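# Press two tablets from a blister pack onto a coaster

## Task

Force two tablets through the blister pack's foil so they drop onto the coaster, leave the third tablet still sealed inside, and finish with the pack lying on the table.

## Robot and tools

Robot: two arms, left_arm and right_arm. Each carries an identical five-finger right hand, so the hands are not mirrored. Bases in the scene frame: left_arm (-0.074, +0.778, +0.008) m and right_arm (+0.062, -0.732, +0.008) m, each turned slightly about z.

Scene frame: origin at table-top height, midway between the nominal bases. +z is up, +x points out over the table, and left_arm sits on the +y side. Image left and right do not match arm names.

Hand point: a spot fixed to each palm, 0.05 m in front of it and 0.15 m out from the wrist flange. Its +z runs along the straight fingers, +y out of the palm, and +x across the palm away from the thumb. Straight fingertips reach 0.06 to 0.07 m past the point along +z and lie 0.06 m toward -y. A bracket on the little-finger side can strike things. With the fingers level, the wrist may hang below the point and touch the table first.

Row layout (shared by execute_actions and move): one flat list of 28 numbers, each in [-1, 1], always covering both arms. First come left_arm's dx, dy, dz, rx, ry, rz, then left hand thumb_turn, thumb_bend, index, middle, ring, little, force_limit, speed. The same 14 for right_arm follow.

The six pose numbers are offsets, not poses. They are measured from that arm's Hand target as it stood when the action or move began, along that Hand target's own axes. 1.0 equals 0.6 m for dx, dy, dz and 180 degrees for the rotation vector rx, ry, rz. Sending all six as 0 asks nothing new of that arm. The orientation actually commanded is clipped to within 32 degrees of the measured one.

The six hand numbers are absolute targets: -1 is open or straight, +1 is closed or curled. For thumb_turn, +1 puts the thumb in front of the palm. force_limit maps -1 to 0 N and +1 to 10 N at the fingertip (15 N for the two thumb motors). speed rises from almost 0 at -1 to full speed at +0.48 and above. For a soft grip, close at speed -0.94 or lower. No value means "unchanged". To keep a hand as it is, resend the eight numbers from its last executed row. If none has run yet, send hand_measured followed by hand_force_limit and hand_speed.

execute_actions(actions, cameras): actions is a list of actions. Each action holds up to 15 rows, and each row lasts one control step of 1/30 s. A short action keeps its last row through step 15. All rows of one action count from that action's starting Hand target, so the same offset sent again moves the arm further. cameras is a list of names, ["all"] or []. Images come only when asked for or when actions is empty.

move(target, speed, blend, stop_force, zero, blocking, cameras): drives each hand point in a straight line. target is one 28-number row or a list of up to 15 rows. Every row counts from the same Hand targets taken at the move's start. speed is in m/s, from 0.002 to 3.2, default 0.25; turning is limited to twice that in rad/s. It may be one number or one per target. blend is a corner radius in metres for lists; 0 means stop at each target.

stop_force (4 to 120 N, one value for both arms) ends an arm's path when its wrist senses that much push against its motion. That arm then eases back and still presses a little. Every row must then carry the same hand numbers. Leave stop_force out when backing off a contact, and do not rely on it while the hand rotates. zero (true by default) re-zeros the sensors before the move. blocking=false returns early and cannot be combined with stop_force.

The result adds a "move:" line: done, off_target, moving, held or fault. limits=paced means the pose was clipped; limits=held means steps were withheld. Paths do not steer round obstacles. Fast moves overshoot and strike harder.

wait(seconds 0-3600) lets time pass. stop brakes a running move. zoom_image(camera, region [x0, y0, x1, y1] in pixels, at most 504 x 504) enlarges part of the latest image from cam_high, cam_left_wrist or cam_right_wrist; each is 672x504. show_instructions shows the reference page. zero_wrist_force(arm) tares one wrist sensor. finished_scene(scene) ends the current scene, given by its number, and cannot be undone.

Results: end_effector_position (m), end_effector_quat_wxyz and velocities are in the scene frame. Hand target is the last commanded pose, and the next offsets start from it. The hand often settles a bit short of it; send the remaining distance if needed. Wrist force and torque are given along the hand's own axes, plus the peak since the last reading. Joint positions and torques are also listed. hand_measured, hand_stopped_by and hand_load_n follow the six-motor order. hand_stopped_by reads moving, target, force, stalled or fault. hand_load_n is positive when something pushes a finger open. A grip that slips shows only as load falling toward 0.

Avoid: the arms are stiff, so aiming even slightly past a firm surface can trip a fault. About 150 N of outside force, or joint contact torque above the limits (wrist joints roughly 33-36 N m), stops that arm for 10 s. Keep the arms from touching each other; the clearance check is not fully reliable. Avoid swinging paths near an arm's own base. Motors grow hot when held stretched or pushing, and at 85 °C the brakes lock. Do not drop things, slam, or push hard. Keep the pack, tablets and coaster on the table, since anything ending off it fails the task. Press the foil with gentle, slow moves.

Each tool is called as name(argument=value, ...), one argument or row to a line, values as JSON.

Reference images:

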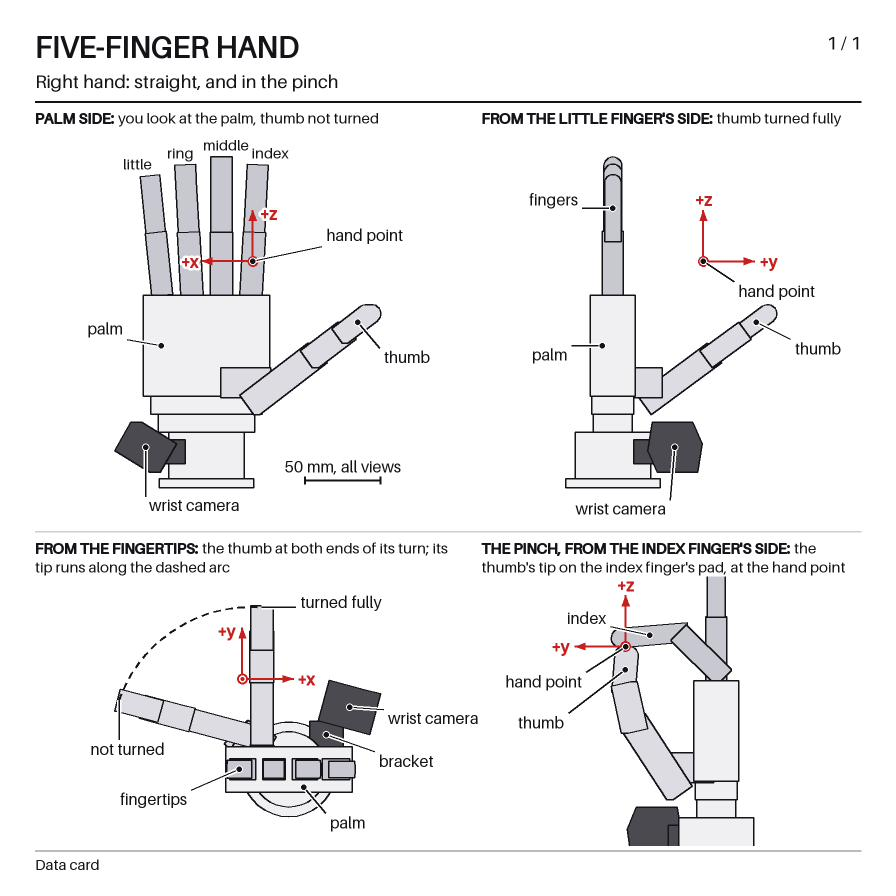

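## Session

execute_actions(
  actions=[],
)

Scene clock: 0.00 s.
left_arm: end_effector_position=(+0.8329, +0.0971, +0.1465) hand_measured=(-1.000, -1.000, -1.000, -1.000, -1.000, -1.000) hand_load_n=(+0.0, +0.0, +0.0, -0.5, +0.0, +0.0) hand_stopped_by=(target, target, target, target, target, target) hand_force_limit=0.00 hand_speed=-0.80 end_effector_quat_wxyz=(+0.191, +0.722, +0.662, -0.067) | right_arm: end_effector_position=(+0.4930, +0.0467, +0.2533) hand_measured=(-1.000, -1.000, -1.000, -1.000, -1.000, -1.000) hand_load_n=(+0.0, +0.0, +0.0, +0.0, +0.0, +0.0) hand_stopped_by=(target, target, target, target, target, target) hand_force_limit=0.00 hand_speed=-0.80 end_effector_quat_wxyz=(+0.416, +0.670, +0.507, +0.349)
Joint positions: left_arm=[-0.726 -0.575 0.765 1.001 1.721 -0.719] | right_arm=[1.208 -0.712 1.138 0.778 2.687 1.218]
Joint velocities: within noise
Joint torques (N m): no reading
Wrist force (N): no reading
Wrist torque (N m): no reading
Wrist force, peak (N): no reading
Hand target: left_arm +0.8329, +0.0971, +0.1465; +0.191, +0.722, +0.662, -0.067 | right_arm +0.4930, +0.0467, +0.2533; +0.416, +0.670, +0.507, +0.349

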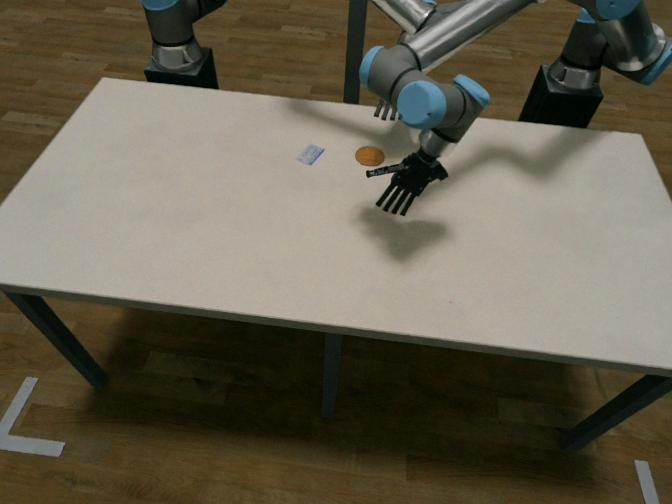

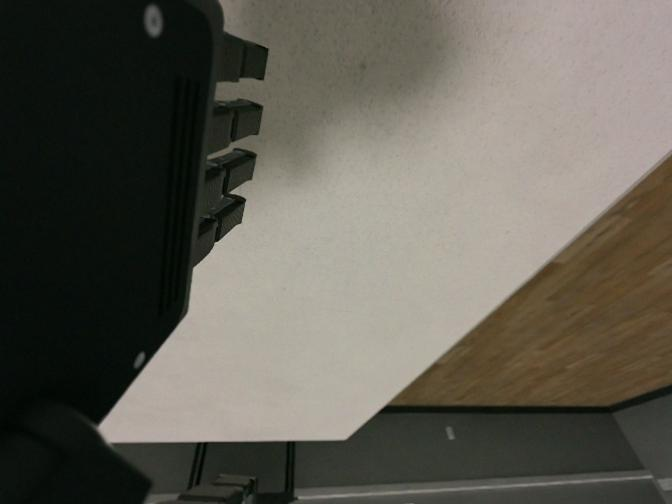

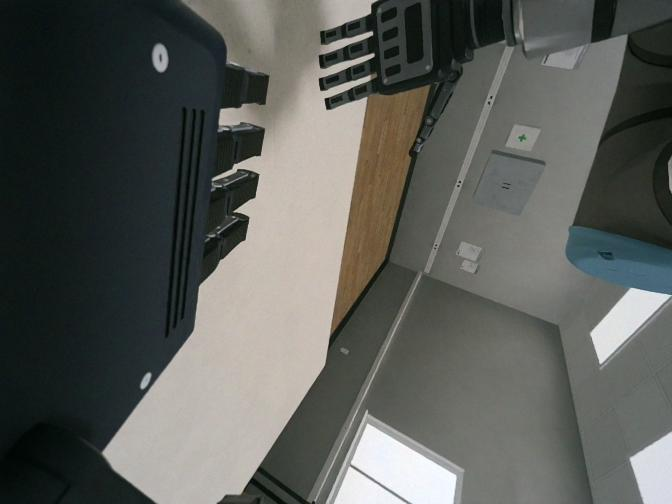

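zoom_image(
  camera="cam_high",
  region=[280, 120, 460, 255],
)

zoom_image(
  camera="cam_high",
  region=[290, 135, 350, 180],
)

Scaled by 2.800 from the camera's image (finer frame: 960x720).

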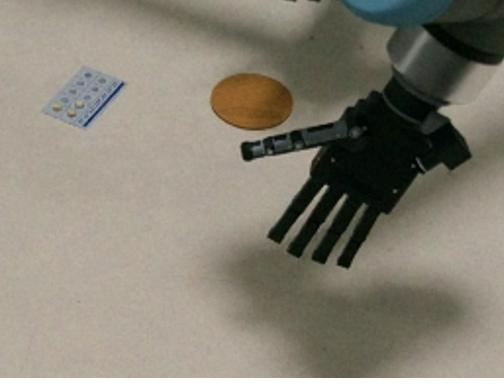

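Scaled by 8.400 from the camera's image (finer frame: 960x720).

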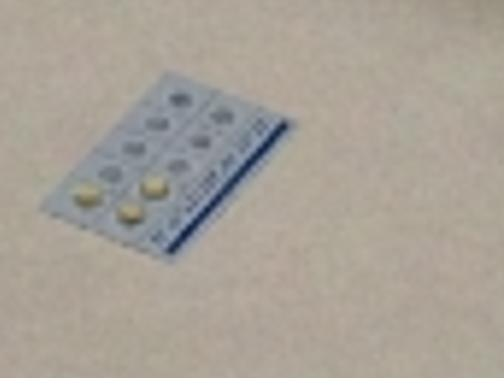

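move(
  target=[0.363, -0.371, -0.395, 0.056, 0.117, -0.027, -1, -1, -1, -1, -1, -1, 0, -0.8, -0.191, -0.056, -0.011, 0.365, 0.032, -0.078, -1, -1, -1, -1, -1, -1, 0, -0.8],
  speed=0.25,
  cameras=["all"],
)

Scene clock: 85.43 s.
left_arm: end_effector_position=(+0.6027, +0.3974, +0.2465) hand_measured=(-1.000, -1.000, -1.000, -1.000, -1.000, -1.000) hand_load_n=(+0.0, +0.0, +0.0, +0.0, +0.0, +0.0) hand_stopped_by=(target, target, target, target, target, target) hand_force_limit=0.00 hand_speed=-0.80 end_effector_quat_wxyz=(+0.000, +0.707, +0.707, +0.001) | right_arm: end_effector_position=(+0.4462, -0.0583, +0.2203) hand_measured=(-1.000, -1.000, -1.000, -1.000, -1.000, -1.000) hand_load_n=(+0.0, +0.0, +0.0, +0.0, +0.0, +0.0) hand_stopped_by=(target, target, target, target, target, target) hand_force_limit=0.00 hand_speed=-0.80 end_effector_quat_wxyz=(+0.000, +0.707, +0.707, +0.000)
Joint positions: left_arm=[-0.714 -1.098 1.494 1.175 1.569 -0.764] | right_arm=[0.949 -0.975 1.349 1.197 1.572 0.913]
Joint torques (N m): left_arm=[6.4 -87.72 -26.14 7.85 -2.76 -3.45] | right_arm=[-18.22 -80.1 -23.89 7.28 -1.93 -1.8]
Wrist force (N): left_arm=[-0.3 0.7 -0.4] | right_arm=[-0.2 1.8 1.6]
Wrist torque (N m): left_arm=[0.13 0.00 0.02] | right_arm=[0.04 0.01 0.18]
Wrist force, peak (N): left_arm=[0.6 -0.2 -1.2] | right_arm=[-0.8 2.5 1.6]
Hand target: left_arm +0.6027, +0.3974, +0.2465; +0.000, +0.707, +0.707, +0.001 | right_arm +0.4462, -0.0583, +0.2202; +0.000, +0.707, +0.707, +0.000
Off the commanded pose: left_arm 0.000 m, 0 deg | right_arm 0.000 m, 0 deg.
move: done
cam_left_wrist: T_world_to_cam=[[0.95527, 0.29372, -0.03456, -0.67873], [0.27971, -0.85933, 0.42815, 0.08327], [0.09606, -0.41867, -0.90304, 0.44518]] pos_world=[0.58231, 0.4573, 0.34292]
cam_right_wrist: T_world_to_cam=[[0.96119, 0.27587, -0.00416, -0.40995], [0.25756, -0.89177, 0.37203, -0.22743], [0.09892, -0.35866, -0.92821, 0.25135]] pos_world=[0.42775, 0.00042, 0.31621]

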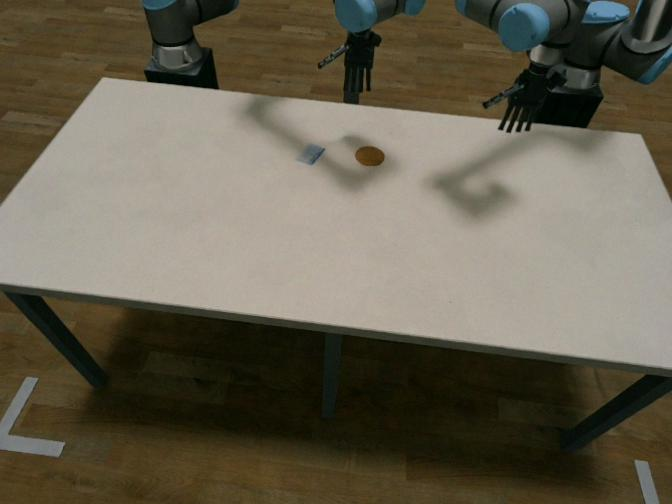

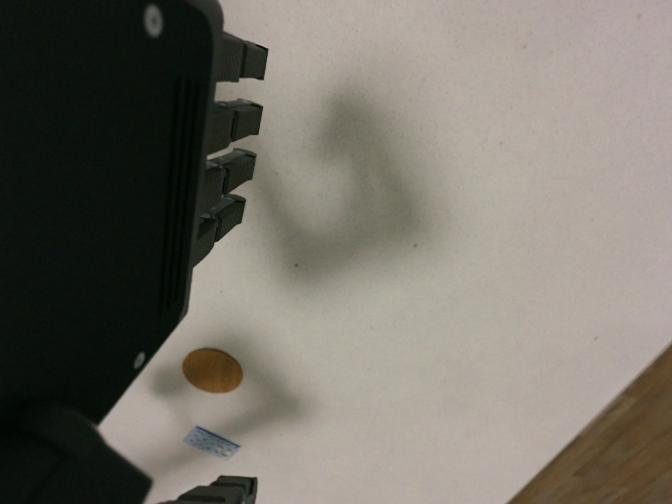

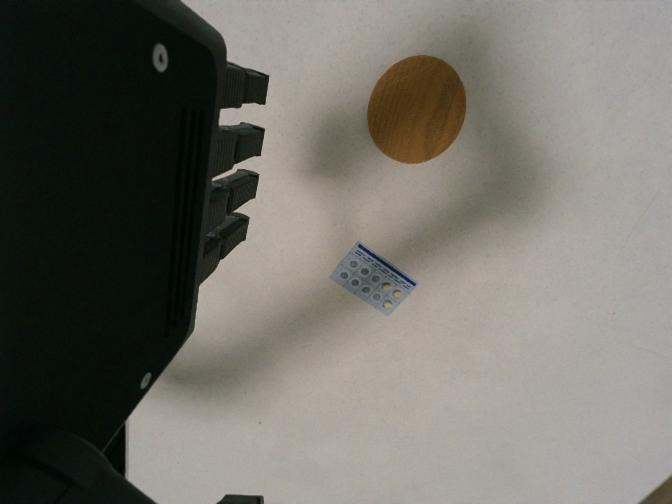

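zoom_image(
  camera="cam_right_wrist",
  region=[320, 235, 430, 325],
)

zoom_image(
  camera="cam_right_wrist",
  region=[350, 40, 490, 180],
)

Scaled by 4.582 from the camera's image (finer frame: 960x720).

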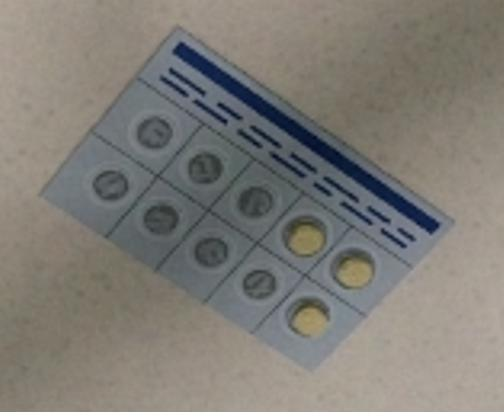

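Scaled by 3.600 from the camera's image (finer frame: 960x720).

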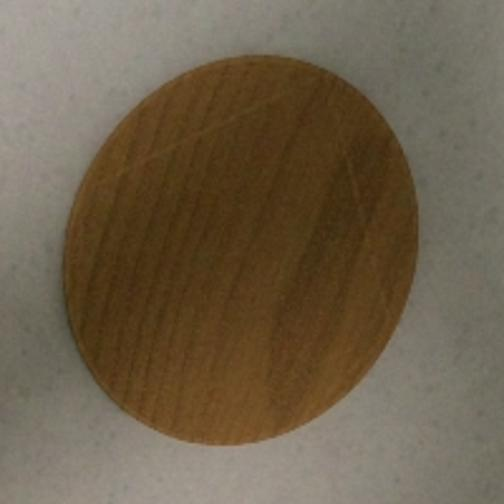

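move(
  target=[-0.734, -0.155, 0.194, 0, -0.1667, 0, -1, -1, -1, -1, -1, -1, 0, -0.8, -0.533, -0.077, -0.05, 0, 0, 0, -1, -1, -1, -1, -1, -1, 0, -0.8],
  speed=0.3,
  cameras=["cam_left_wrist", "cam_right_wrist"],
)

Scene clock: 124.90 s.
left_arm: end_effector_position=(+0.5094, -0.0427, +0.1296) hand_measured=(-1.000, -1.000, -1.000, -1.000, -1.000, -1.000) hand_load_n=(+0.0, +0.0, +0.0, +0.0, +0.0, +0.0) hand_stopped_by=(target, target, target, target, target, target) hand_force_limit=0.00 hand_speed=-0.80 end_effector_quat_wxyz=(+0.183, +0.684, +0.683, -0.182) | right_arm: end_effector_position=(+0.4002, -0.3781, +0.2503) hand_measured=(-1.000, -1.000, -1.000, -1.000, -1.000, -1.000) hand_load_n=(+0.0, +0.0, +0.0, +0.0, +0.0, +0.5) hand_stopped_by=(target, target, target, target, target, target) hand_force_limit=0.00 hand_speed=-0.80 end_effector_quat_wxyz=(+0.000, +0.707, +0.707, +0.000)
Joint positions: left_arm=[-1.058 -0.832 1.268 0.659 1.795 -1.163] | right_arm=[0.606 -1.466 1.98 1.057 1.572 0.57]
Joint torques (N m): left_arm=[-9.41 -75.85 -46.08 -1.13 2.66 -2.77] | right_arm=[-22.07 -64.36 -21.34 7.81 -1.41 -2.07]
Wrist force (N): left_arm=[-0.1 0.4 -0.6] | right_arm=[-0.5 1.8 1.9]
Wrist torque (N m): left_arm=[0.19 -0.05 0.09] | right_arm=[0.00 0.04 0.16]
Wrist force, peak (N): left_arm=[1.4 2.2 -0.9] | right_arm=[-1.4 1.8 2.0]
Hand target: left_arm +0.5093, -0.0428, +0.1296; +0.183, +0.684, +0.683, -0.182 | right_arm +0.4002, -0.3781, +0.2504; +0.000, +0.707, +0.707, +0.000
Off the commanded pose: left_arm 0.000 m, 0 deg | right_arm 0.000 m, 0 deg.
move: done
cam_left_wrist: T_world_to_cam=[[0.95533, 0.23653, -0.17717, -0.44829], [0.27972, -0.53026, 0.80036, -0.25299], [0.09536, -0.81417, -0.57274, 0.10502]] pos_world=[0.48901, 0.05739, 0.18321]
cam_right_wrist: T_world_to_cam=[[0.96119, 0.27585, -0.00429, -0.27735], [0.25758, -0.89173, 0.37212, -0.51196], [0.09882, -0.35878, -0.92817, 0.16903]] pos_world=[0.38176, -0.31938, 0.34621]

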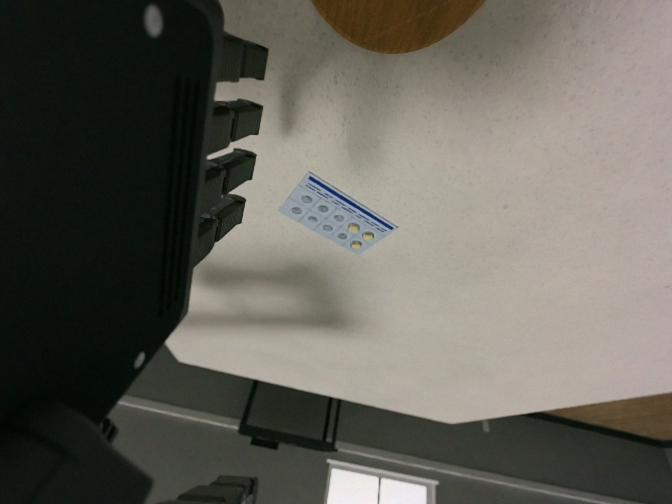

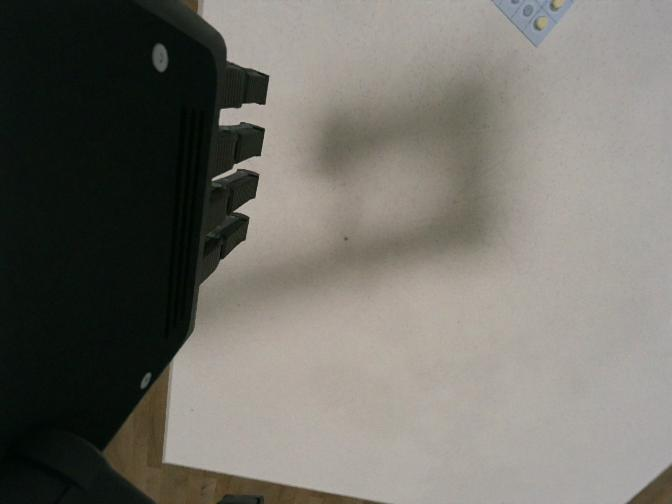

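zoom_image(
  camera="cam_left_wrist",
  region=[270, 160, 410, 265],
)

zoom_image(
  camera="cam_left_wrist",
  region=[300, 0, 500, 70],
)

zoom_image(
  camera="cam_left_wrist",
  region=[330, 205, 400, 258],
)

Scaled by 3.600 from the camera's image (finer frame: 960x720).

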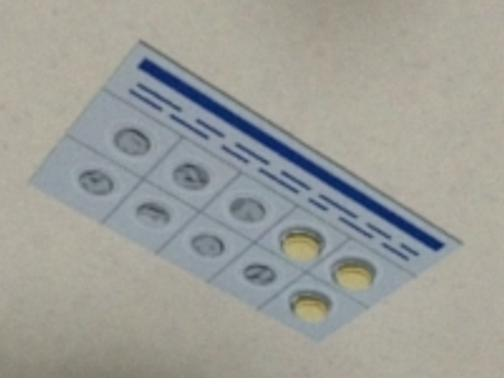

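Scaled by 2.520 from the camera's image (finer frame: 960x720).

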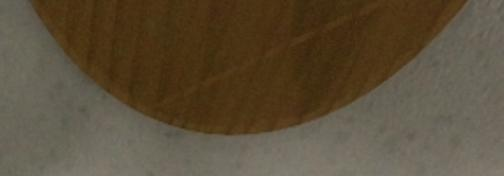

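Scaled by 7.200 from the camera's image (finer frame: 960x720).

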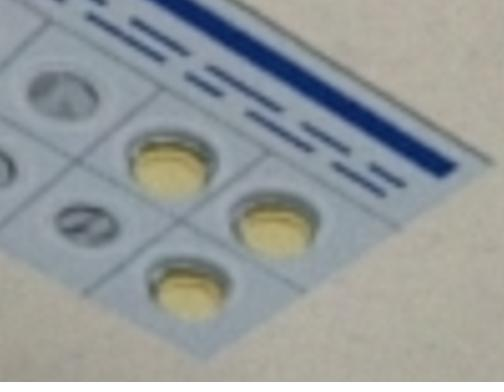

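move(
  target=[0.208, -0.1, -0.216, 0, 0, 0, -1, -1, -1, -1, -1, -1, 0, -0.8, 0.413, 0.1667, 0.2167, 0, 0, 0, -1, -1, 1, -1, 1, 1, 0, -0.4],
  speed=0.25,
  cameras=["all"],
)

Scene clock: 158.97 s.
left_arm: end_effector_position=(+0.4495, +0.1301, +0.1795) hand_measured=(-1.000, -1.000, -1.000, -1.000, -1.000, -1.000) hand_load_n=(+0.0, +0.0, +0.0, +0.0, -0.5, +0.0) hand_stopped_by=(target, target, target, target, target, target) hand_force_limit=0.00 hand_speed=-0.80 end_effector_quat_wxyz=(+0.183, +0.684, +0.683, -0.182) | right_arm: end_effector_position=(+0.5001, -0.1304, +0.1203) hand_measured=(-1.000, -1.000, +1.000, -1.000, +1.000, +1.000) hand_load_n=(+0.0, +0.0, +0.0, +0.0, +0.0, +0.5) hand_stopped_by=(target, target, target, target, target, target) hand_force_limit=0.00 hand_speed=-0.40 end_effector_quat_wxyz=(+0.000, +0.707, +0.707, +0.000)
Joint positions: left_arm=[-1.022 -1.124 1.659 0.567 1.811 -1.13] | right_arm=[0.829 -0.96 1.519 1.012 1.572 0.793]
Joint torques (N m): left_arm=[9.68 -81.32 -25.87 -1.24 2.88 2.74] | right_arm=[13.34 -67.02 -43.6 7.5 1.65 1.95]
Wrist force (N): left_arm=[-0.2 -0.4 -0.3] | right_arm=[-0.3 1.5 2.1]
Wrist torque (N m): left_arm=[-0.02 -0.07 -0.20] | right_arm=[-0.02 0.02 0.05]
Wrist force, peak (N): left_arm=[0.6 -0.7 -0.9] | right_arm=[1.0 2.5 2.7]
Hand target: left_arm +0.4495, +0.1301, +0.1795; +0.183, +0.684, +0.683, -0.182 | right_arm +0.5001, -0.1304, +0.1203; +0.000, +0.707, +0.707, +0.000
Off the commanded pose: left_arm 0.000 m, 0 deg | right_arm 0.000 m, 0 deg.
move: done
cam_left_wrist: T_world_to_cam=[[0.95536, 0.23646, -0.17711, -0.4231], [0.27963, -0.53024, 0.80041, -0.18452], [0.09536, -0.81421, -0.57269, 0.28001]] pos_world=[0.42911, 0.23019, 0.23311]
cam_right_wrist: T_world_to_cam=[[0.96118, 0.2759, -0.00442, -0.44222], [0.25767, -0.89171, 0.3721, -0.26847], [0.09872, -0.35879, -0.92818, 0.12742]] pos_world=[0.48165, -0.07168, 0.21621]

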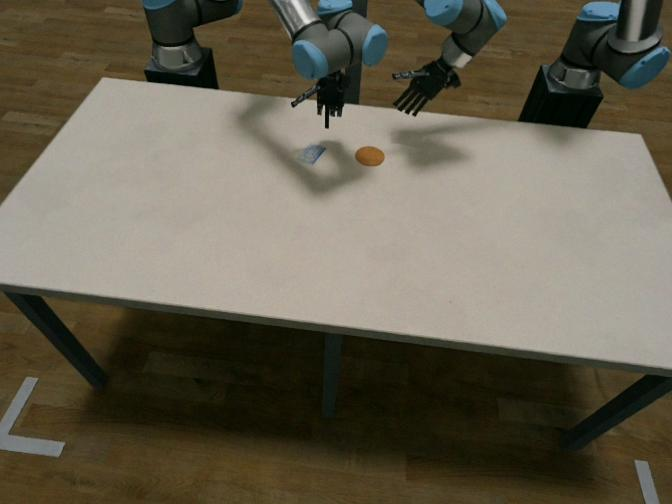

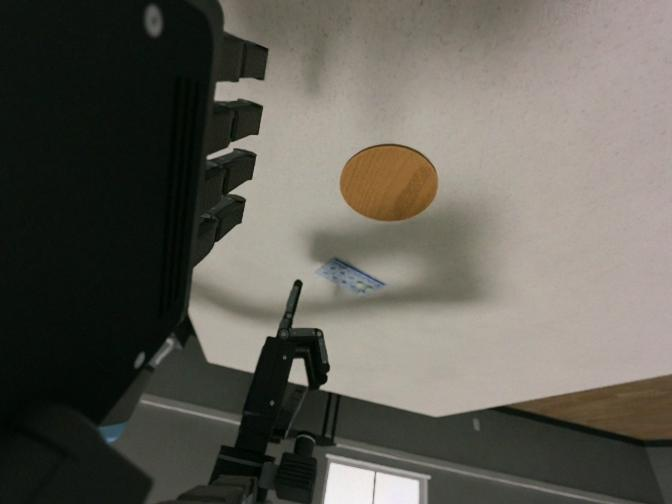

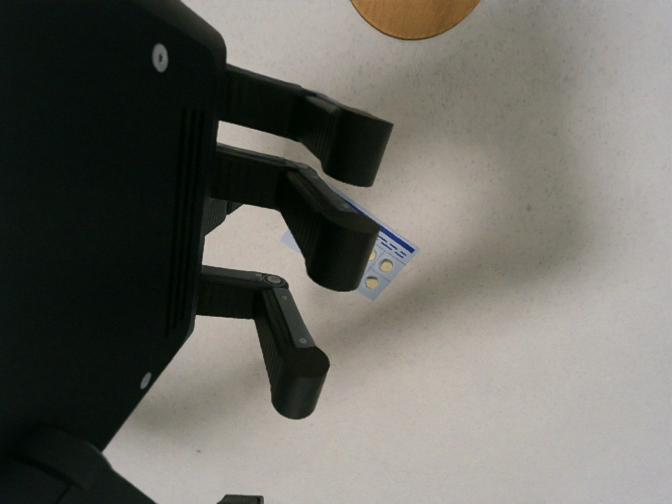

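move(
  target=[0, 0, 0, 0, 0, 0, -1, -1, -1, -1, -1, -1, 0, -0.8, 0, 0, 0.133, 0, 0, 0, -1, -1, 1, -1, 1, 1, 0, -0.4],
  speed=0.03,
  stop_force=4,
  cameras=["cam_left_wrist", "cam_right_wrist"],
)

Scene clock: 171.73 s.
left_arm: end_effector_position=(+0.4495, +0.1301, +0.1795) hand_measured=(-1.000, -1.000, -1.000, -1.000, -1.000, -1.000) hand_load_n=(+0.0, +0.0, +0.0, +0.0, +0.0, +0.0) hand_stopped_by=(target, target, target, target, target, target) hand_force_limit=0.00 hand_speed=-0.80 end_effector_quat_wxyz=(+0.183, +0.684, +0.683, -0.182) | right_arm: end_effector_position=(+0.5001, -0.1304, +0.0699) hand_measured=(-1.000, -1.000, +1.000, -1.000, +1.000, +1.000) hand_load_n=(+0.0, +0.0, +0.0, +0.0, +0.0, +0.0) hand_stopped_by=(target, target, target, target, target, target) hand_force_limit=0.00 hand_speed=-0.40 end_effector_quat_wxyz=(+0.000, +0.707, +0.707, +0.000)
Joint positions: left_arm=[-1.022 -1.124 1.659 0.567 1.811 -1.13] | right_arm=[0.829 -0.913 1.544 0.941 1.572 0.793]
Joint torques (N m): left_arm=[10.1 -81.77 -25.83 -1.37 2.39 3.04] | right_arm=[-7.25 -103.41 -38.11 6.7 0.83 -1.33]
Wrist force (N): left_arm=[-0.4 -0.4 -0.2] | right_arm=[0.2 2.2 -6.2]
Wrist torque (N m): left_arm=[-0.03 -0.03 -0.21] | right_arm=[0.54 0.20 0.09]
Wrist force, peak (N): left_arm=[-0.3 -0.8 -0.3] | right_arm=[2.3 2.8 -38.3]
Hand target: left_arm +0.4495, +0.1301, +0.1795; +0.183, +0.684, +0.683, -0.182 | right_arm +0.5001, -0.1304, +0.0699; +0.000, +0.707, +0.707, +0.000 (not the last commanded pose)
Off the commanded pose: left_arm 0.000 m, 0 deg | right_arm 0.029 m, 0 deg.
move: contact (right_arm)
cam_left_wrist: T_world_to_cam=[[0.95536, 0.23646, -0.17711, -0.42313], [0.27963, -0.53024, 0.80041, -0.18447], [0.09536, -0.81421, -0.57269, 0.28009]] pos_world=[0.42911, 0.23029, 0.23311]
cam_right_wrist: T_world_to_cam=[[0.96118, 0.2759, -0.00442, -0.44254], [0.25767, -0.89171, 0.3721, -0.24975], [0.09872, -0.35879, -0.92818, 0.08063]] pos_world=[0.48175, -0.07168, 0.16581]

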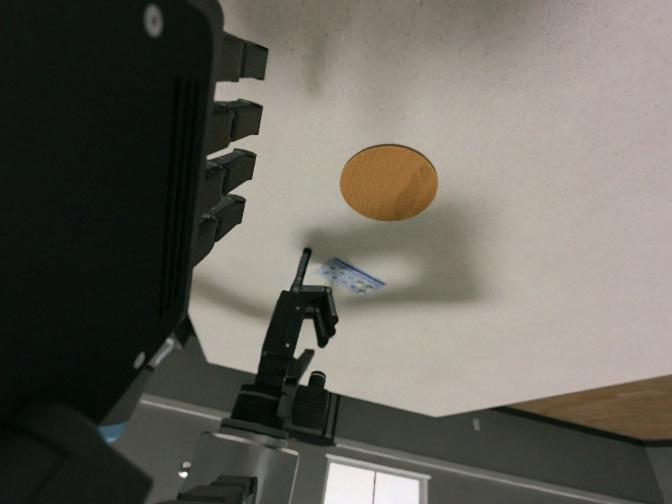

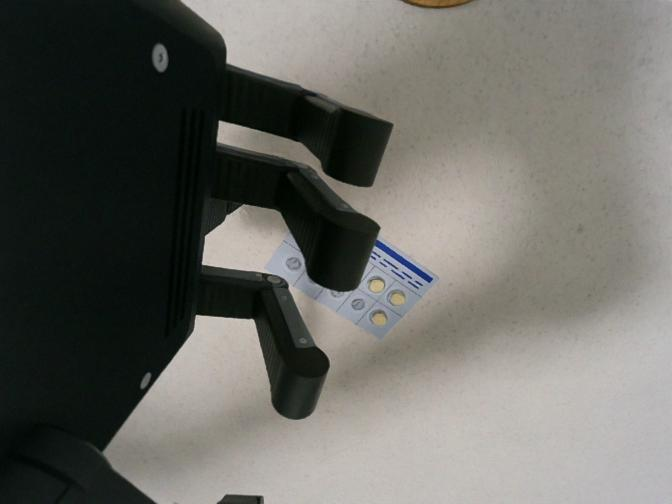

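zoom_image(
  camera="cam_left_wrist",
  region=[280, 235, 400, 315],
)

Scaled by 4.200 from the camera's image (finer frame: 960x720).

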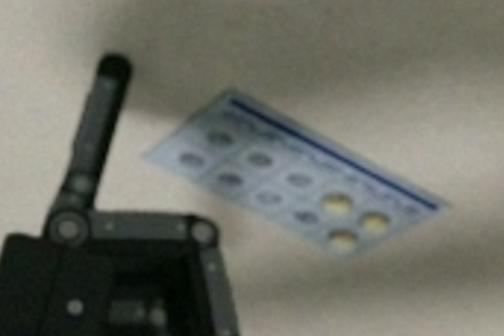

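move(
  target=[
    [0, 0, 0, 0, 0, 0, -1, -1, -1, -1, -1, -1, 0, -0.8, 0, 0, -0.0367, 0, 0, 0, -1, -1, 1, -1, 1, 1, 0, -0.4],
    [0, 0, 0, 0, 0, 0, -1, -1, -1, -1, -1, -1, 0, -0.8, -0.085, 0.1328, -0.0367, 0, 0, 0, -1, -1, 1, -1, 1, 1, 0, -0.4],
  ],
  speed=0.1,
  blend=0.01,
  cameras=["cam_left_wrist", "cam_right_wrist"],
)

zoom_image(
  camera="cam_left_wrist",
  region=[280, 225, 400, 315],
)

zero_wrist_force(
  arm="right_arm",
)

Scene clock: 222.40 s.
left_arm: end_effector_position=(+0.4495, +0.1301, +0.1795) hand_measured=(-1.000, -1.000, -1.000, -1.000, -1.000, -1.000) hand_load_n=(+0.0, -0.5, +0.0, -0.5, +0.0, +0.0) hand_stopped_by=(target, target, target, target, target, target) hand_force_limit=0.00 hand_speed=-0.80 end_effector_quat_wxyz=(+0.183, +0.684, +0.683, -0.182) | right_arm: end_effector_position=(+0.5797, -0.1813, +0.0920) hand_measured=(-1.000, -1.000, +1.000, -1.000, +1.000, +1.000) hand_load_n=(+0.0, +0.0, +0.0, +0.0, +0.0, +0.0) hand_stopped_by=(target, target, target, target, target, target) hand_force_limit=0.00 hand_speed=-0.40 end_effector_quat_wxyz=(+0.000, +0.707, +0.707, +0.000)
Joint positions: left_arm=[-1.022 -1.124 1.659 0.567 1.811 -1.13] | right_arm=[0.702 -0.93 1.526 0.975 1.572 0.667]
Joint torques (N m): left_arm=[6.44 -81.21 -27.08 -0.52 0.48 1.43] | right_arm=[-21.28 -71.92 -42.92 7.69 -0.48 -1.86]
Wrist force (N): left_arm=[0.1 -0.6 -0.2] | right_arm=[0.1 2.1 2.0]
Wrist torque (N m): left_arm=[-0.04 -0.12 -0.19] | right_arm=[0.06 -0.02 0.21]
Wrist force, peak (N): left_arm=[-0.3 -0.9 -0.5] | right_arm=[0.6 2.2 -6.4]
Hand target: left_arm +0.4495, +0.1301, +0.1795; +0.183, +0.684, +0.683, -0.182 | right_arm +0.5798, -0.1813, +0.0920; +0.000, +0.707, +0.707, +0.000
Off the commanded pose: left_arm 0.000 m, 0 deg | right_arm 0.000 m, 0 deg.
move: done
cam_left_wrist: T_world_to_cam=[[0.95536, 0.23646, -0.17711, -0.42313], [0.27963, -0.53024, 0.80041, -0.18447], [0.09536, -0.81421, -0.57269, 0.28009]] pos_world=[0.42911, 0.23029, 0.23311]
cam_right_wrist: T_world_to_cam=[[0.96118, 0.27589, -0.00444, -0.50491], [0.25766, -0.89168, 0.37218, -0.32384], [0.09872, -0.35887, -0.92815, 0.07491]] pos_world=[0.56136, -0.12258, 0.18781]

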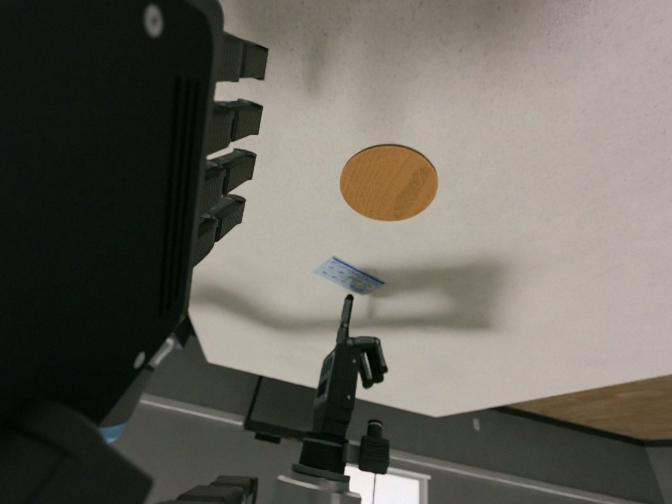

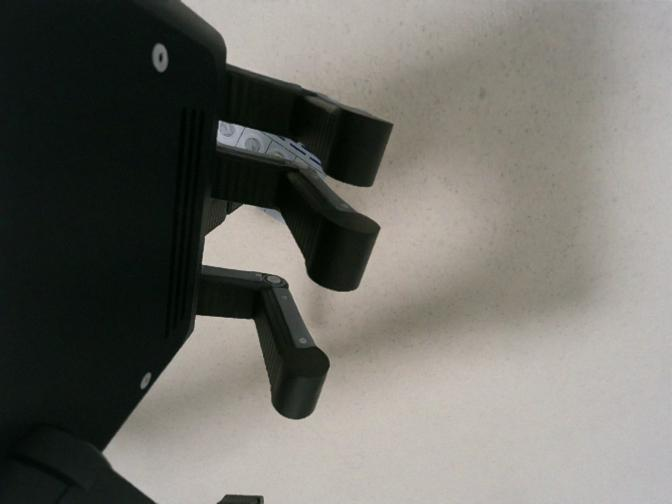

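Scaled by 4.200 from the camera's image (finer frame: 960x720).

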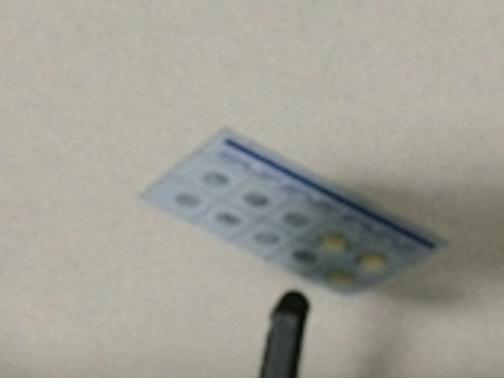

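Wrist force sensor zeroed.

move(
  target=[
    [0, 0, 0, 0, 0, 0, -1, -1, -1, -1, -1, -1, 0, -0.8, -0.005, 0, 0.02, 0, 0, 0, -1, -1, 1, -1, 1, 1, 0, -0.4],
    [0, 0, 0, 0, 0, 0, -1, -1, -1, -1, -1, -1, 0, -0.8, -0.005, 0, 0.0433, 0, 0, 0, -1, -1, 1, -1, 1, 1, 0, -0.4],
  ],
  speed=[0.05, 0.005],
  stop_force=4,
  cameras=["cam_left_wrist"],
)

zoom_image(
  camera="cam_left_wrist",
  region=[290, 235, 400, 315],
)

Scene clock: 243.77 s.
left_arm: end_effector_position=(+0.4495, +0.1301, +0.1795) hand_measured=(-1.000, -1.000, -1.000, -1.000, -1.000, -1.000) hand_load_n=(-0.5, +0.0, +0.0, +0.0, +0.0, +0.0) hand_stopped_by=(target, target, target, target, target, target) hand_force_limit=0.00 hand_speed=-0.80 end_effector_quat_wxyz=(+0.183, +0.684, +0.683, -0.182) | right_arm: end_effector_position=(+0.5798, -0.1844, +0.0725) hand_measured=(-1.000, -1.000, +1.000, -1.000, +1.000, +1.000) hand_load_n=(+0.0, +0.0, +0.0, +0.0, +0.0, +0.0) hand_stopped_by=(target, target, target, target, target, target) hand_force_limit=0.00 hand_speed=-0.40 end_effector_quat_wxyz=(+0.000, +0.707, +0.707, +0.000)
Joint positions: left_arm=[-1.022 -1.124 1.659 0.567 1.811 -1.13] | right_arm=[0.699 -0.915 1.541 0.945 1.572 0.663]
Joint torques (N m): left_arm=[6.07 -81.24 -27.99 -0.36 -0.04 0.84] | right_arm=[-20.24 -102.16 -34.28 6.53 -0.69 -2.13]
Wrist force (N, zeroed by zero_wrist_force on right_arm): left_arm=[0.3 -0.2 -0.3] | right_arm=[-0.1 0.2 -7.8]
Wrist torque (N m, zeroed by zero_wrist_force on right_arm): left_arm=[0.02 -0.13 -0.16] | right_arm=[0.46 0.15 -0.01]
Wrist force, peak (N, zeroed by zero_wrist_force on right_arm): left_arm=[-0.5 -0.7 -0.2] | right_arm=[-0.2 -0.1 -8.3]
Hand target: left_arm +0.4495, +0.1301, +0.1795; +0.183, +0.684, +0.683, -0.182 | right_arm +0.5798, -0.1843, +0.0725; +0.000, +0.707, +0.707, +0.000 (not the last commanded pose)
Off the commanded pose: left_arm 0.000 m, 0 deg | right_arm 0.006 m, 0 deg.
move: contact (right_arm); path passed 1 of 2 targets
cam_left_wrist: T_world_to_cam=[[0.95536, 0.23646, -0.17711, -0.42313], [0.27963, -0.53024, 0.80041, -0.18447], [0.09536, -0.81421, -0.57269, 0.28009]] pos_world=[0.42911, 0.23029, 0.23311]

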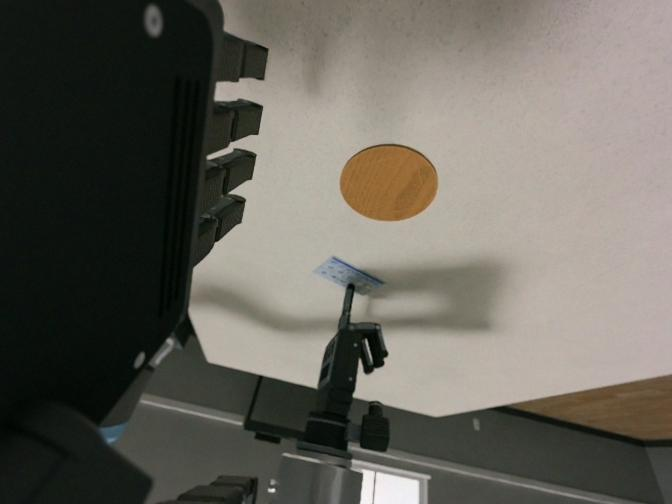

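Scaled by 4.582 from the camera's image (finer frame: 960x720).

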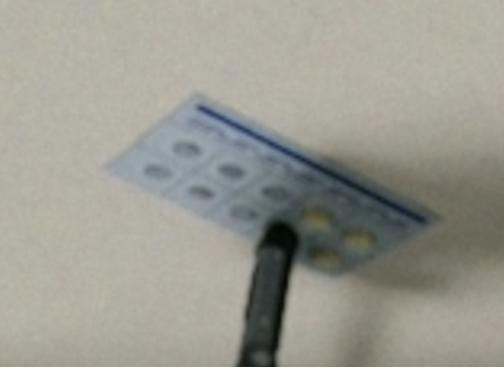

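move(
  target=[
    [0, 0, 0, 0, 0, 0, -1, -1, -1, -1, -1, -1, 0, -0.8, 0, 0, -0.0083, 0, 0, 0, -1, -1, 1, -1, 1, 1, 0, -0.4],
    [0, 0, 0, 0, 0, 0, -1, -1, -1, -1, -1, -1, 0, -0.8, 0.01, -0.0017, -0.0083, 0, 0, 0, -1, -1, 1, -1, 1, 1, 0, -0.4],
  ],
  speed=0.04,
  blend=0.001,
)

move(
  target=[0, 0, 0, 0, 0, 0, -1, -1, -1, -1, -1, -1, 0, -0.8, 0, 0, 0.0166, 0, 0, 0, -1, -1, 1, -1, 1, 1, 0, -0.4],
  speed=0.004,
  stop_force=4,
  cameras=["cam_left_wrist"],
)

zoom_image(
  camera="cam_left_wrist",
  region=[290, 235, 400, 315],
)

Scene clock: 265.33 s.
left_arm: end_effector_position=(+0.4495, +0.1301, +0.1795) hand_measured=(-1.000, -1.000, -1.000, -1.000, -1.000, -1.000) hand_load_n=(+0.0, +0.0, +0.0, +0.0, +0.0, +0.0) hand_stopped_by=(target, target, target, target, target, target) hand_force_limit=0.00 hand_speed=-0.80 end_effector_quat_wxyz=(+0.183, +0.684, +0.683, -0.182) | right_arm: end_effector_position=(+0.5788, -0.1784, +0.0775) hand_measured=(-1.000, -1.000, +1.000, -1.000, +1.000, +1.000) hand_load_n=(+0.0, +0.0, +0.5, +0.0, +0.5, +0.0) hand_stopped_by=(target, target, target, target, target, target) hand_force_limit=0.00 hand_speed=-0.40 end_effector_quat_wxyz=(+0.000, +0.707, +0.707, +0.000)
Joint positions: left_arm=[-1.022 -1.124 1.659 0.567 1.811 -1.13] | right_arm=[0.706 -0.914 1.528 0.956 1.572 0.67]
Joint torques (N m): left_arm=[3.87 -81.42 -28.26 -0.06 -1.14 0.33] | right_arm=[7.91 -75.43 -41.32 7.63 -0.32 1.2]
Wrist force (N, zeroed by zero_wrist_force on right_arm): left_arm=[0.3 -0.3 -0.5] | right_arm=[-0.2 -0.3 0.2]
Wrist torque (N m, zeroed by zero_wrist_force on right_arm): left_arm=[0.03 -0.14 -0.16] | right_arm=[-0.06 0.01 -0.03]
Wrist force, peak (N, zeroed by zero_wrist_force on right_arm): left_arm=[-0.2 -0.8 -0.3] | right_arm=[-0.3 -0.1 -8.3]
Hand target: left_arm +0.4495, +0.1301, +0.1795; +0.183, +0.684, +0.683, -0.182 | right_arm +0.5788, -0.1783, +0.0775; +0.000, +0.707, +0.707, +0.000
Off the commanded pose: left_arm 0.000 m, 0 deg | right_arm 0.000 m, 0 deg.
move: done

Scene clock: 267.27 s.
left_arm: end_effector_position=(+0.4495, +0.1301, +0.1795) hand_measured=(-1.000, -1.000, -1.000, -1.000, -1.000, -1.000) hand_load_n=(-0.5, +0.0, +0.0, +0.0, +0.0, +0.0) hand_stopped_by=(target, target, target, target, target, target) hand_force_limit=0.00 hand_speed=-0.80 end_effector_quat_wxyz=(+0.183, +0.684, +0.683, -0.182) | right_arm: end_effector_position=(+0.5788, -0.1783, +0.0722) hand_measured=(-1.000, -1.000, +1.000, -1.000, +1.000, +1.000) hand_load_n=(+0.0, +0.0, +0.0, +0.0, +0.0, +0.0) hand_stopped_by=(target, target, target, target, target, target) hand_force_limit=0.00 hand_speed=-0.40 end_effector_quat_wxyz=(+0.000, +0.707, +0.707, +0.000)
Joint positions: left_arm=[-1.022 -1.124 1.659 0.567 1.811 -1.13] | right_arm=[0.706 -0.909 1.531 0.949 1.572 0.671]
Joint torques (N m): left_arm=[4.41 -80.37 -28.41 0.05 -1.37 0.45] | right_arm=[9.78 -94.61 -24.91 6.57 1.28 1.21]
Wrist force (N, zeroed by zero_wrist_force on right_arm): left_arm=[-0.1 -0.2 -0.3] | right_arm=[-0.1 -0.1 -6.1]
Wrist torque (N m, zeroed by zero_wrist_force on right_arm): left_arm=[0.03 -0.09 -0.18] | right_arm=[0.33 0.12 -0.02]
Wrist force, peak (N, zeroed by zero_wrist_force on right_arm): left_arm=[0.1 -0.3 -0.6] | right_arm=[-0.1 -0.1 -6.3]
Hand target: left_arm +0.4495, +0.1301, +0.1795; +0.183, +0.684, +0.683, -0.182 | right_arm +0.5788, -0.1783, +0.0723; +0.000, +0.707, +0.707, +0.000 (not the last commanded pose)
Off the commanded pose: left_arm 0.000 m, 0 deg | right_arm 0.005 m, 0 deg.
move: contact (right_arm)
cam_left_wrist: T_world_to_cam=[[0.95536, 0.23646, -0.17711, -0.42313], [0.27963, -0.53024, 0.80041, -0.18447], [0.09536, -0.81421, -0.57269, 0.28009]] pos_world=[0.42911, 0.23029, 0.23311]

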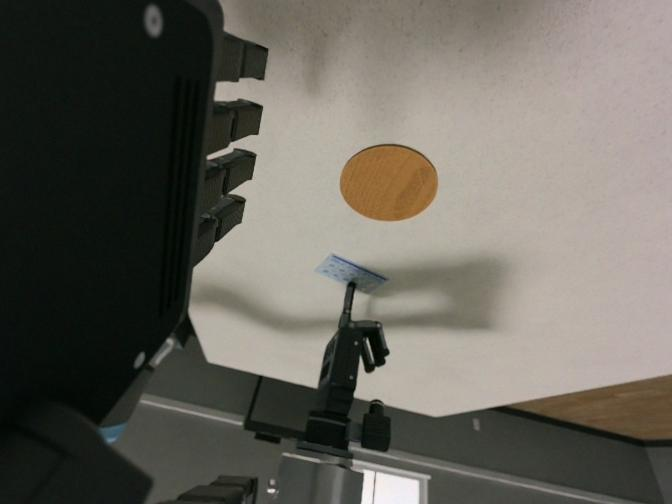

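Scaled by 4.582 from the camera's image (finer frame: 960x720).

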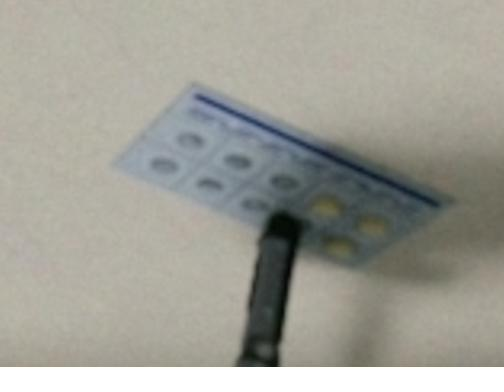

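move(
  target=[0, 0, 0, 0, 0, 0, -1, -1, -1, -1, -1, -1, 0, -0.8, 0, -0.05, 0, 0, 0, 0, -1, -1, 1, -1, 1, 1, 0, -0.4],
  speed=0.04,
  stop_force=20,
  cameras=["cam_left_wrist"],
)

zoom_image(
  camera="cam_left_wrist",
  region=[270, 235, 380, 315],
)

Scene clock: 279.60 s.
left_arm: end_effector_position=(+0.4495, +0.1301, +0.1795) hand_measured=(-1.000, -1.000, -1.000, -1.000, -1.000, -1.000) hand_load_n=(+0.0, +0.0, +0.0, +0.0, +0.0, +0.0) hand_stopped_by=(target, target, target, target, target, target) hand_force_limit=0.00 hand_speed=-0.80 end_effector_quat_wxyz=(+0.183, +0.684, +0.683, -0.182) | right_arm: end_effector_position=(+0.5488, -0.1783, +0.0723) hand_measured=(-1.000, -1.000, +1.000, -1.000, +1.000, +1.000) hand_load_n=(+0.0, +0.0, +0.0, +0.0, +0.0, +0.0) hand_stopped_by=(target, target, target, target, target, target) hand_force_limit=0.00 hand_speed=-0.40 end_effector_quat_wxyz=(+0.000, +0.707, +0.707, +0.000)
Joint positions: left_arm=[-1.022 -1.124 1.659 0.567 1.811 -1.13] | right_arm=[0.733 -0.934 1.575 0.93 1.572 0.697]
Joint torques (N m): left_arm=[4.21 -80.86 -28.24 0.19 -1.02 -0.09] | right_arm=[12.55 -107.22 -18.42 -0.18 0.26 1.87]
Wrist force (N, zeroed by zero_wrist_force on right_arm): left_arm=[0.1 -0.5 0.0] | right_arm=[-0.3 -0.4 -0.6]
Wrist torque (N m, zeroed by zero_wrist_force on right_arm): left_arm=[-0.04 -0.13 -0.18] | right_arm=[-0.05 0.06 -0.14]
Wrist force, peak (N, zeroed by zero_wrist_force on right_arm): left_arm=[-0.5 -0.7 -0.3] | right_arm=[-0.2 0.1 -6.3]
Hand target: left_arm +0.4495, +0.1301, +0.1795; +0.183, +0.684, +0.683, -0.182 | right_arm +0.5488, -0.1783, +0.0723; +0.000, +0.707, +0.707, +0.000
Off the commanded pose: left_arm 0.000 m, 0 deg | right_arm 0.000 m, 0 deg.
move: done
cam_left_wrist: T_world_to_cam=[[0.95536, 0.23646, -0.17711, -0.42313], [0.27963, -0.53024, 0.80041, -0.18447], [0.09536, -0.81421, -0.57269, 0.28009]] pos_world=[0.42911, 0.23029, 0.23311]

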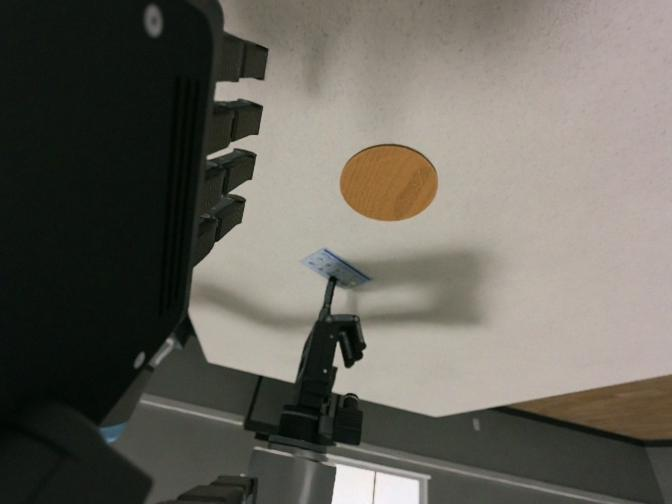

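Scaled by 4.582 from the camera's image (finer frame: 960x720).

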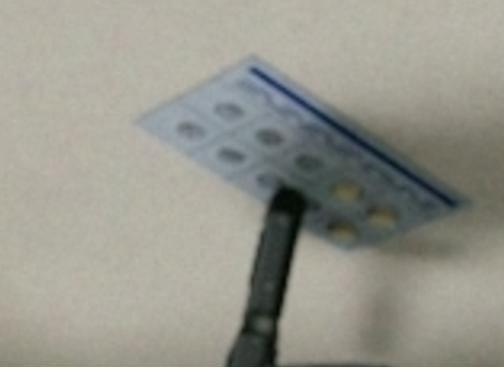

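move(
  target=[
    [0, 0, 0, 0, 0, 0, -1, -1, -1, -1, -1, -1, 0, -0.8, 0, 0, -0.02, 0, 0, 0, -1, -1, 1, -1, 1, 1, 0, -0.4],
    [0, 0, 0, 0, 0, 0, -1, -1, -1, -1, -1, -1, 0, -0.8, 0.0395, -0.0425, -0.02, 0, 0, 0, -1, -1, 1, -1, 1, 1, 0, -0.4],
    [0, 0, 0, 0, 0, 0, -1, -1, -1, -1, -1, -1, 0, -0.8, 0.0395, -0.0425, -0.005, 0, 0, 0, -1, -1, 1, -1, 1, 1, 0, -0.4],
  ],
  speed=0.06,
)

move(
  target=[0, 0, 0, 0, 0, 0, -1, -1, -1, -1, -1, -1, 0, -0.8, 0, 0, 0.0166, 0, 0, 0, -1, -1, 1, -1, 1, 1, 0, -0.4],
  speed=0.003,
  stop_force=4,
  cameras=["cam_left_wrist"],
)

zoom_image(
  camera="cam_left_wrist",
  region=[270, 235, 380, 315],
)

Scene clock: 312.80 s.
left_arm: end_effector_position=(+0.4495, +0.1301, +0.1795) hand_measured=(-1.000, -1.000, -1.000, -1.000, -1.000, -1.000) hand_load_n=(+0.0, +0.0, +0.0, +0.0, +0.0, +0.0) hand_stopped_by=(target, target, target, target, target, target) hand_force_limit=0.00 hand_speed=-0.80 end_effector_quat_wxyz=(+0.183, +0.684, +0.683, -0.182) | right_arm: end_effector_position=(+0.5233, -0.1546, +0.0754) hand_measured=(-1.000, -1.000, +1.000, -1.000, +1.000, +1.000) hand_load_n=(+0.0, -0.5, +0.0, +0.0, +0.0, +0.0) hand_stopped_by=(target, target, target, target, target, target) hand_force_limit=0.00 hand_speed=-0.40 end_effector_quat_wxyz=(+0.000, +0.707, +0.707, +0.000)
Joint positions: left_arm=[-1.022 -1.124 1.659 0.567 1.811 -1.13] | right_arm=[0.782 -0.93 1.561 0.939 1.572 0.746]
Joint torques (N m): left_arm=[1.31 -81.86 -29.94 0.68 -1.27 -0.85] | right_arm=[10.55 -70.34 -19.31 -0.07 1.24 2.03]
Wrist force (N, zeroed by zero_wrist_force on right_arm): left_arm=[-0.1 -0.2 -0.4] | right_arm=[-0.3 -0.2 0.0]
Wrist torque (N m, zeroed by zero_wrist_force on right_arm): left_arm=[0.02 -0.09 -0.18] | right_arm=[-0.04 0.03 -0.14]
Wrist force, peak (N, zeroed by zero_wrist_force on right_arm): left_arm=[0.1 -0.7 -0.6] | right_arm=[-0.7 -0.4 0.5]
Hand target: left_arm +0.4495, +0.1301, +0.1795; +0.183, +0.684, +0.683, -0.182 | right_arm +0.5233, -0.1547, +0.0753; +0.000, +0.707, +0.707, +0.000
Off the commanded pose: left_arm 0.000 m, 0 deg | right_arm 0.000 m, 0 deg.
move: done

Scene clock: 314.43 s.
left_arm: end_effector_position=(+0.4495, +0.1301, +0.1795) hand_measured=(-1.000, -1.000, -1.000, -1.000, -1.000, -1.000) hand_load_n=(+0.0, +0.0, +0.5, +0.0, +0.0, +0.0) hand_stopped_by=(target, target, target, target, target, target) hand_force_limit=0.00 hand_speed=-0.80 end_effector_quat_wxyz=(+0.183, +0.684, +0.683, -0.182) | right_arm: end_effector_position=(+0.5233, -0.1547, +0.0723) hand_measured=(-1.000, -1.000, +1.000, -1.000, +1.000, +1.000) hand_load_n=(+0.0, +0.0, +0.0, +0.0, +0.0, +0.0) hand_stopped_by=(target, target, target, target, target, target) hand_force_limit=0.00 hand_speed=-0.40 end_effector_quat_wxyz=(+0.000, +0.707, +0.707, +0.000)
Joint positions: left_arm=[-1.022 -1.124 1.659 0.567 1.811 -1.13] | right_arm=[0.782 -0.927 1.563 0.935 1.572 0.746]
Joint torques (N m): left_arm=[2.49 -80.56 -29.68 0.89 -1.19 -0.86] | right_arm=[10.46 -86.94 -23.49 5.66 1.2 1.7]
Wrist force (N, zeroed by zero_wrist_force on right_arm): left_arm=[0.2 -0.3 -0.2] | right_arm=[0.0 -0.3 -5.7]
Wrist torque (N m, zeroed by zero_wrist_force on right_arm): left_arm=[0.00 -0.13 -0.17] | right_arm=[0.28 0.14 -0.13]
Wrist force, peak (N, zeroed by zero_wrist_force on right_arm): left_arm=[0.0 -0.3 -0.7] | right_arm=[-0.2 -0.1 -6.2]
Hand target: left_arm +0.4495, +0.1301, +0.1795; +0.183, +0.684, +0.683, -0.182 | right_arm +0.5233, -0.1546, +0.0724; +0.000, +0.707, +0.707, +0.000 (not the last commanded pose)
Off the commanded pose: left_arm 0.000 m, 0 deg | right_arm 0.007 m, 0 deg.
move: contact (right_arm)
cam_left_wrist: T_world_to_cam=[[0.95536, 0.23646, -0.17711, -0.42313], [0.27963, -0.53024, 0.80041, -0.18447], [0.09536, -0.81421, -0.57269, 0.28009]] pos_world=[0.42911, 0.23029, 0.23311]

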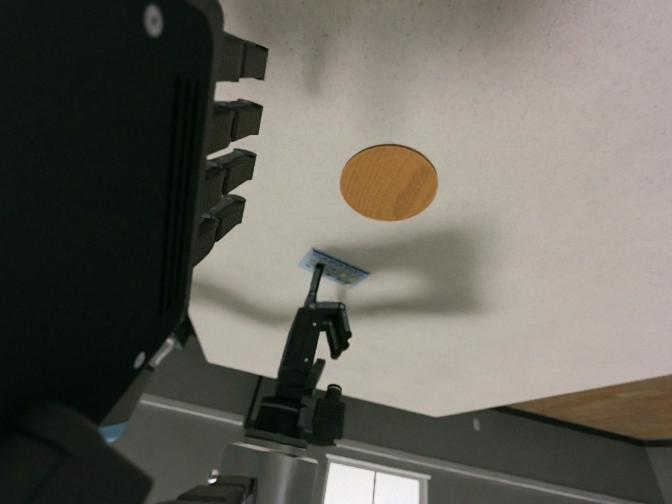

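Scaled by 4.582 from the camera's image (finer frame: 960x720).

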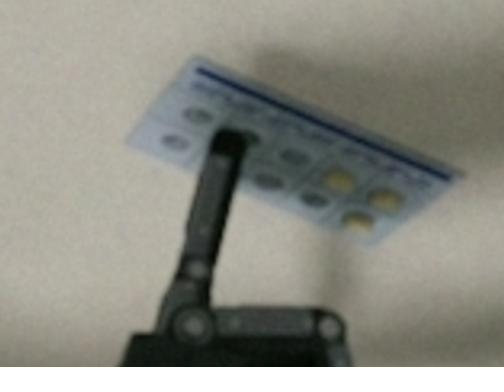

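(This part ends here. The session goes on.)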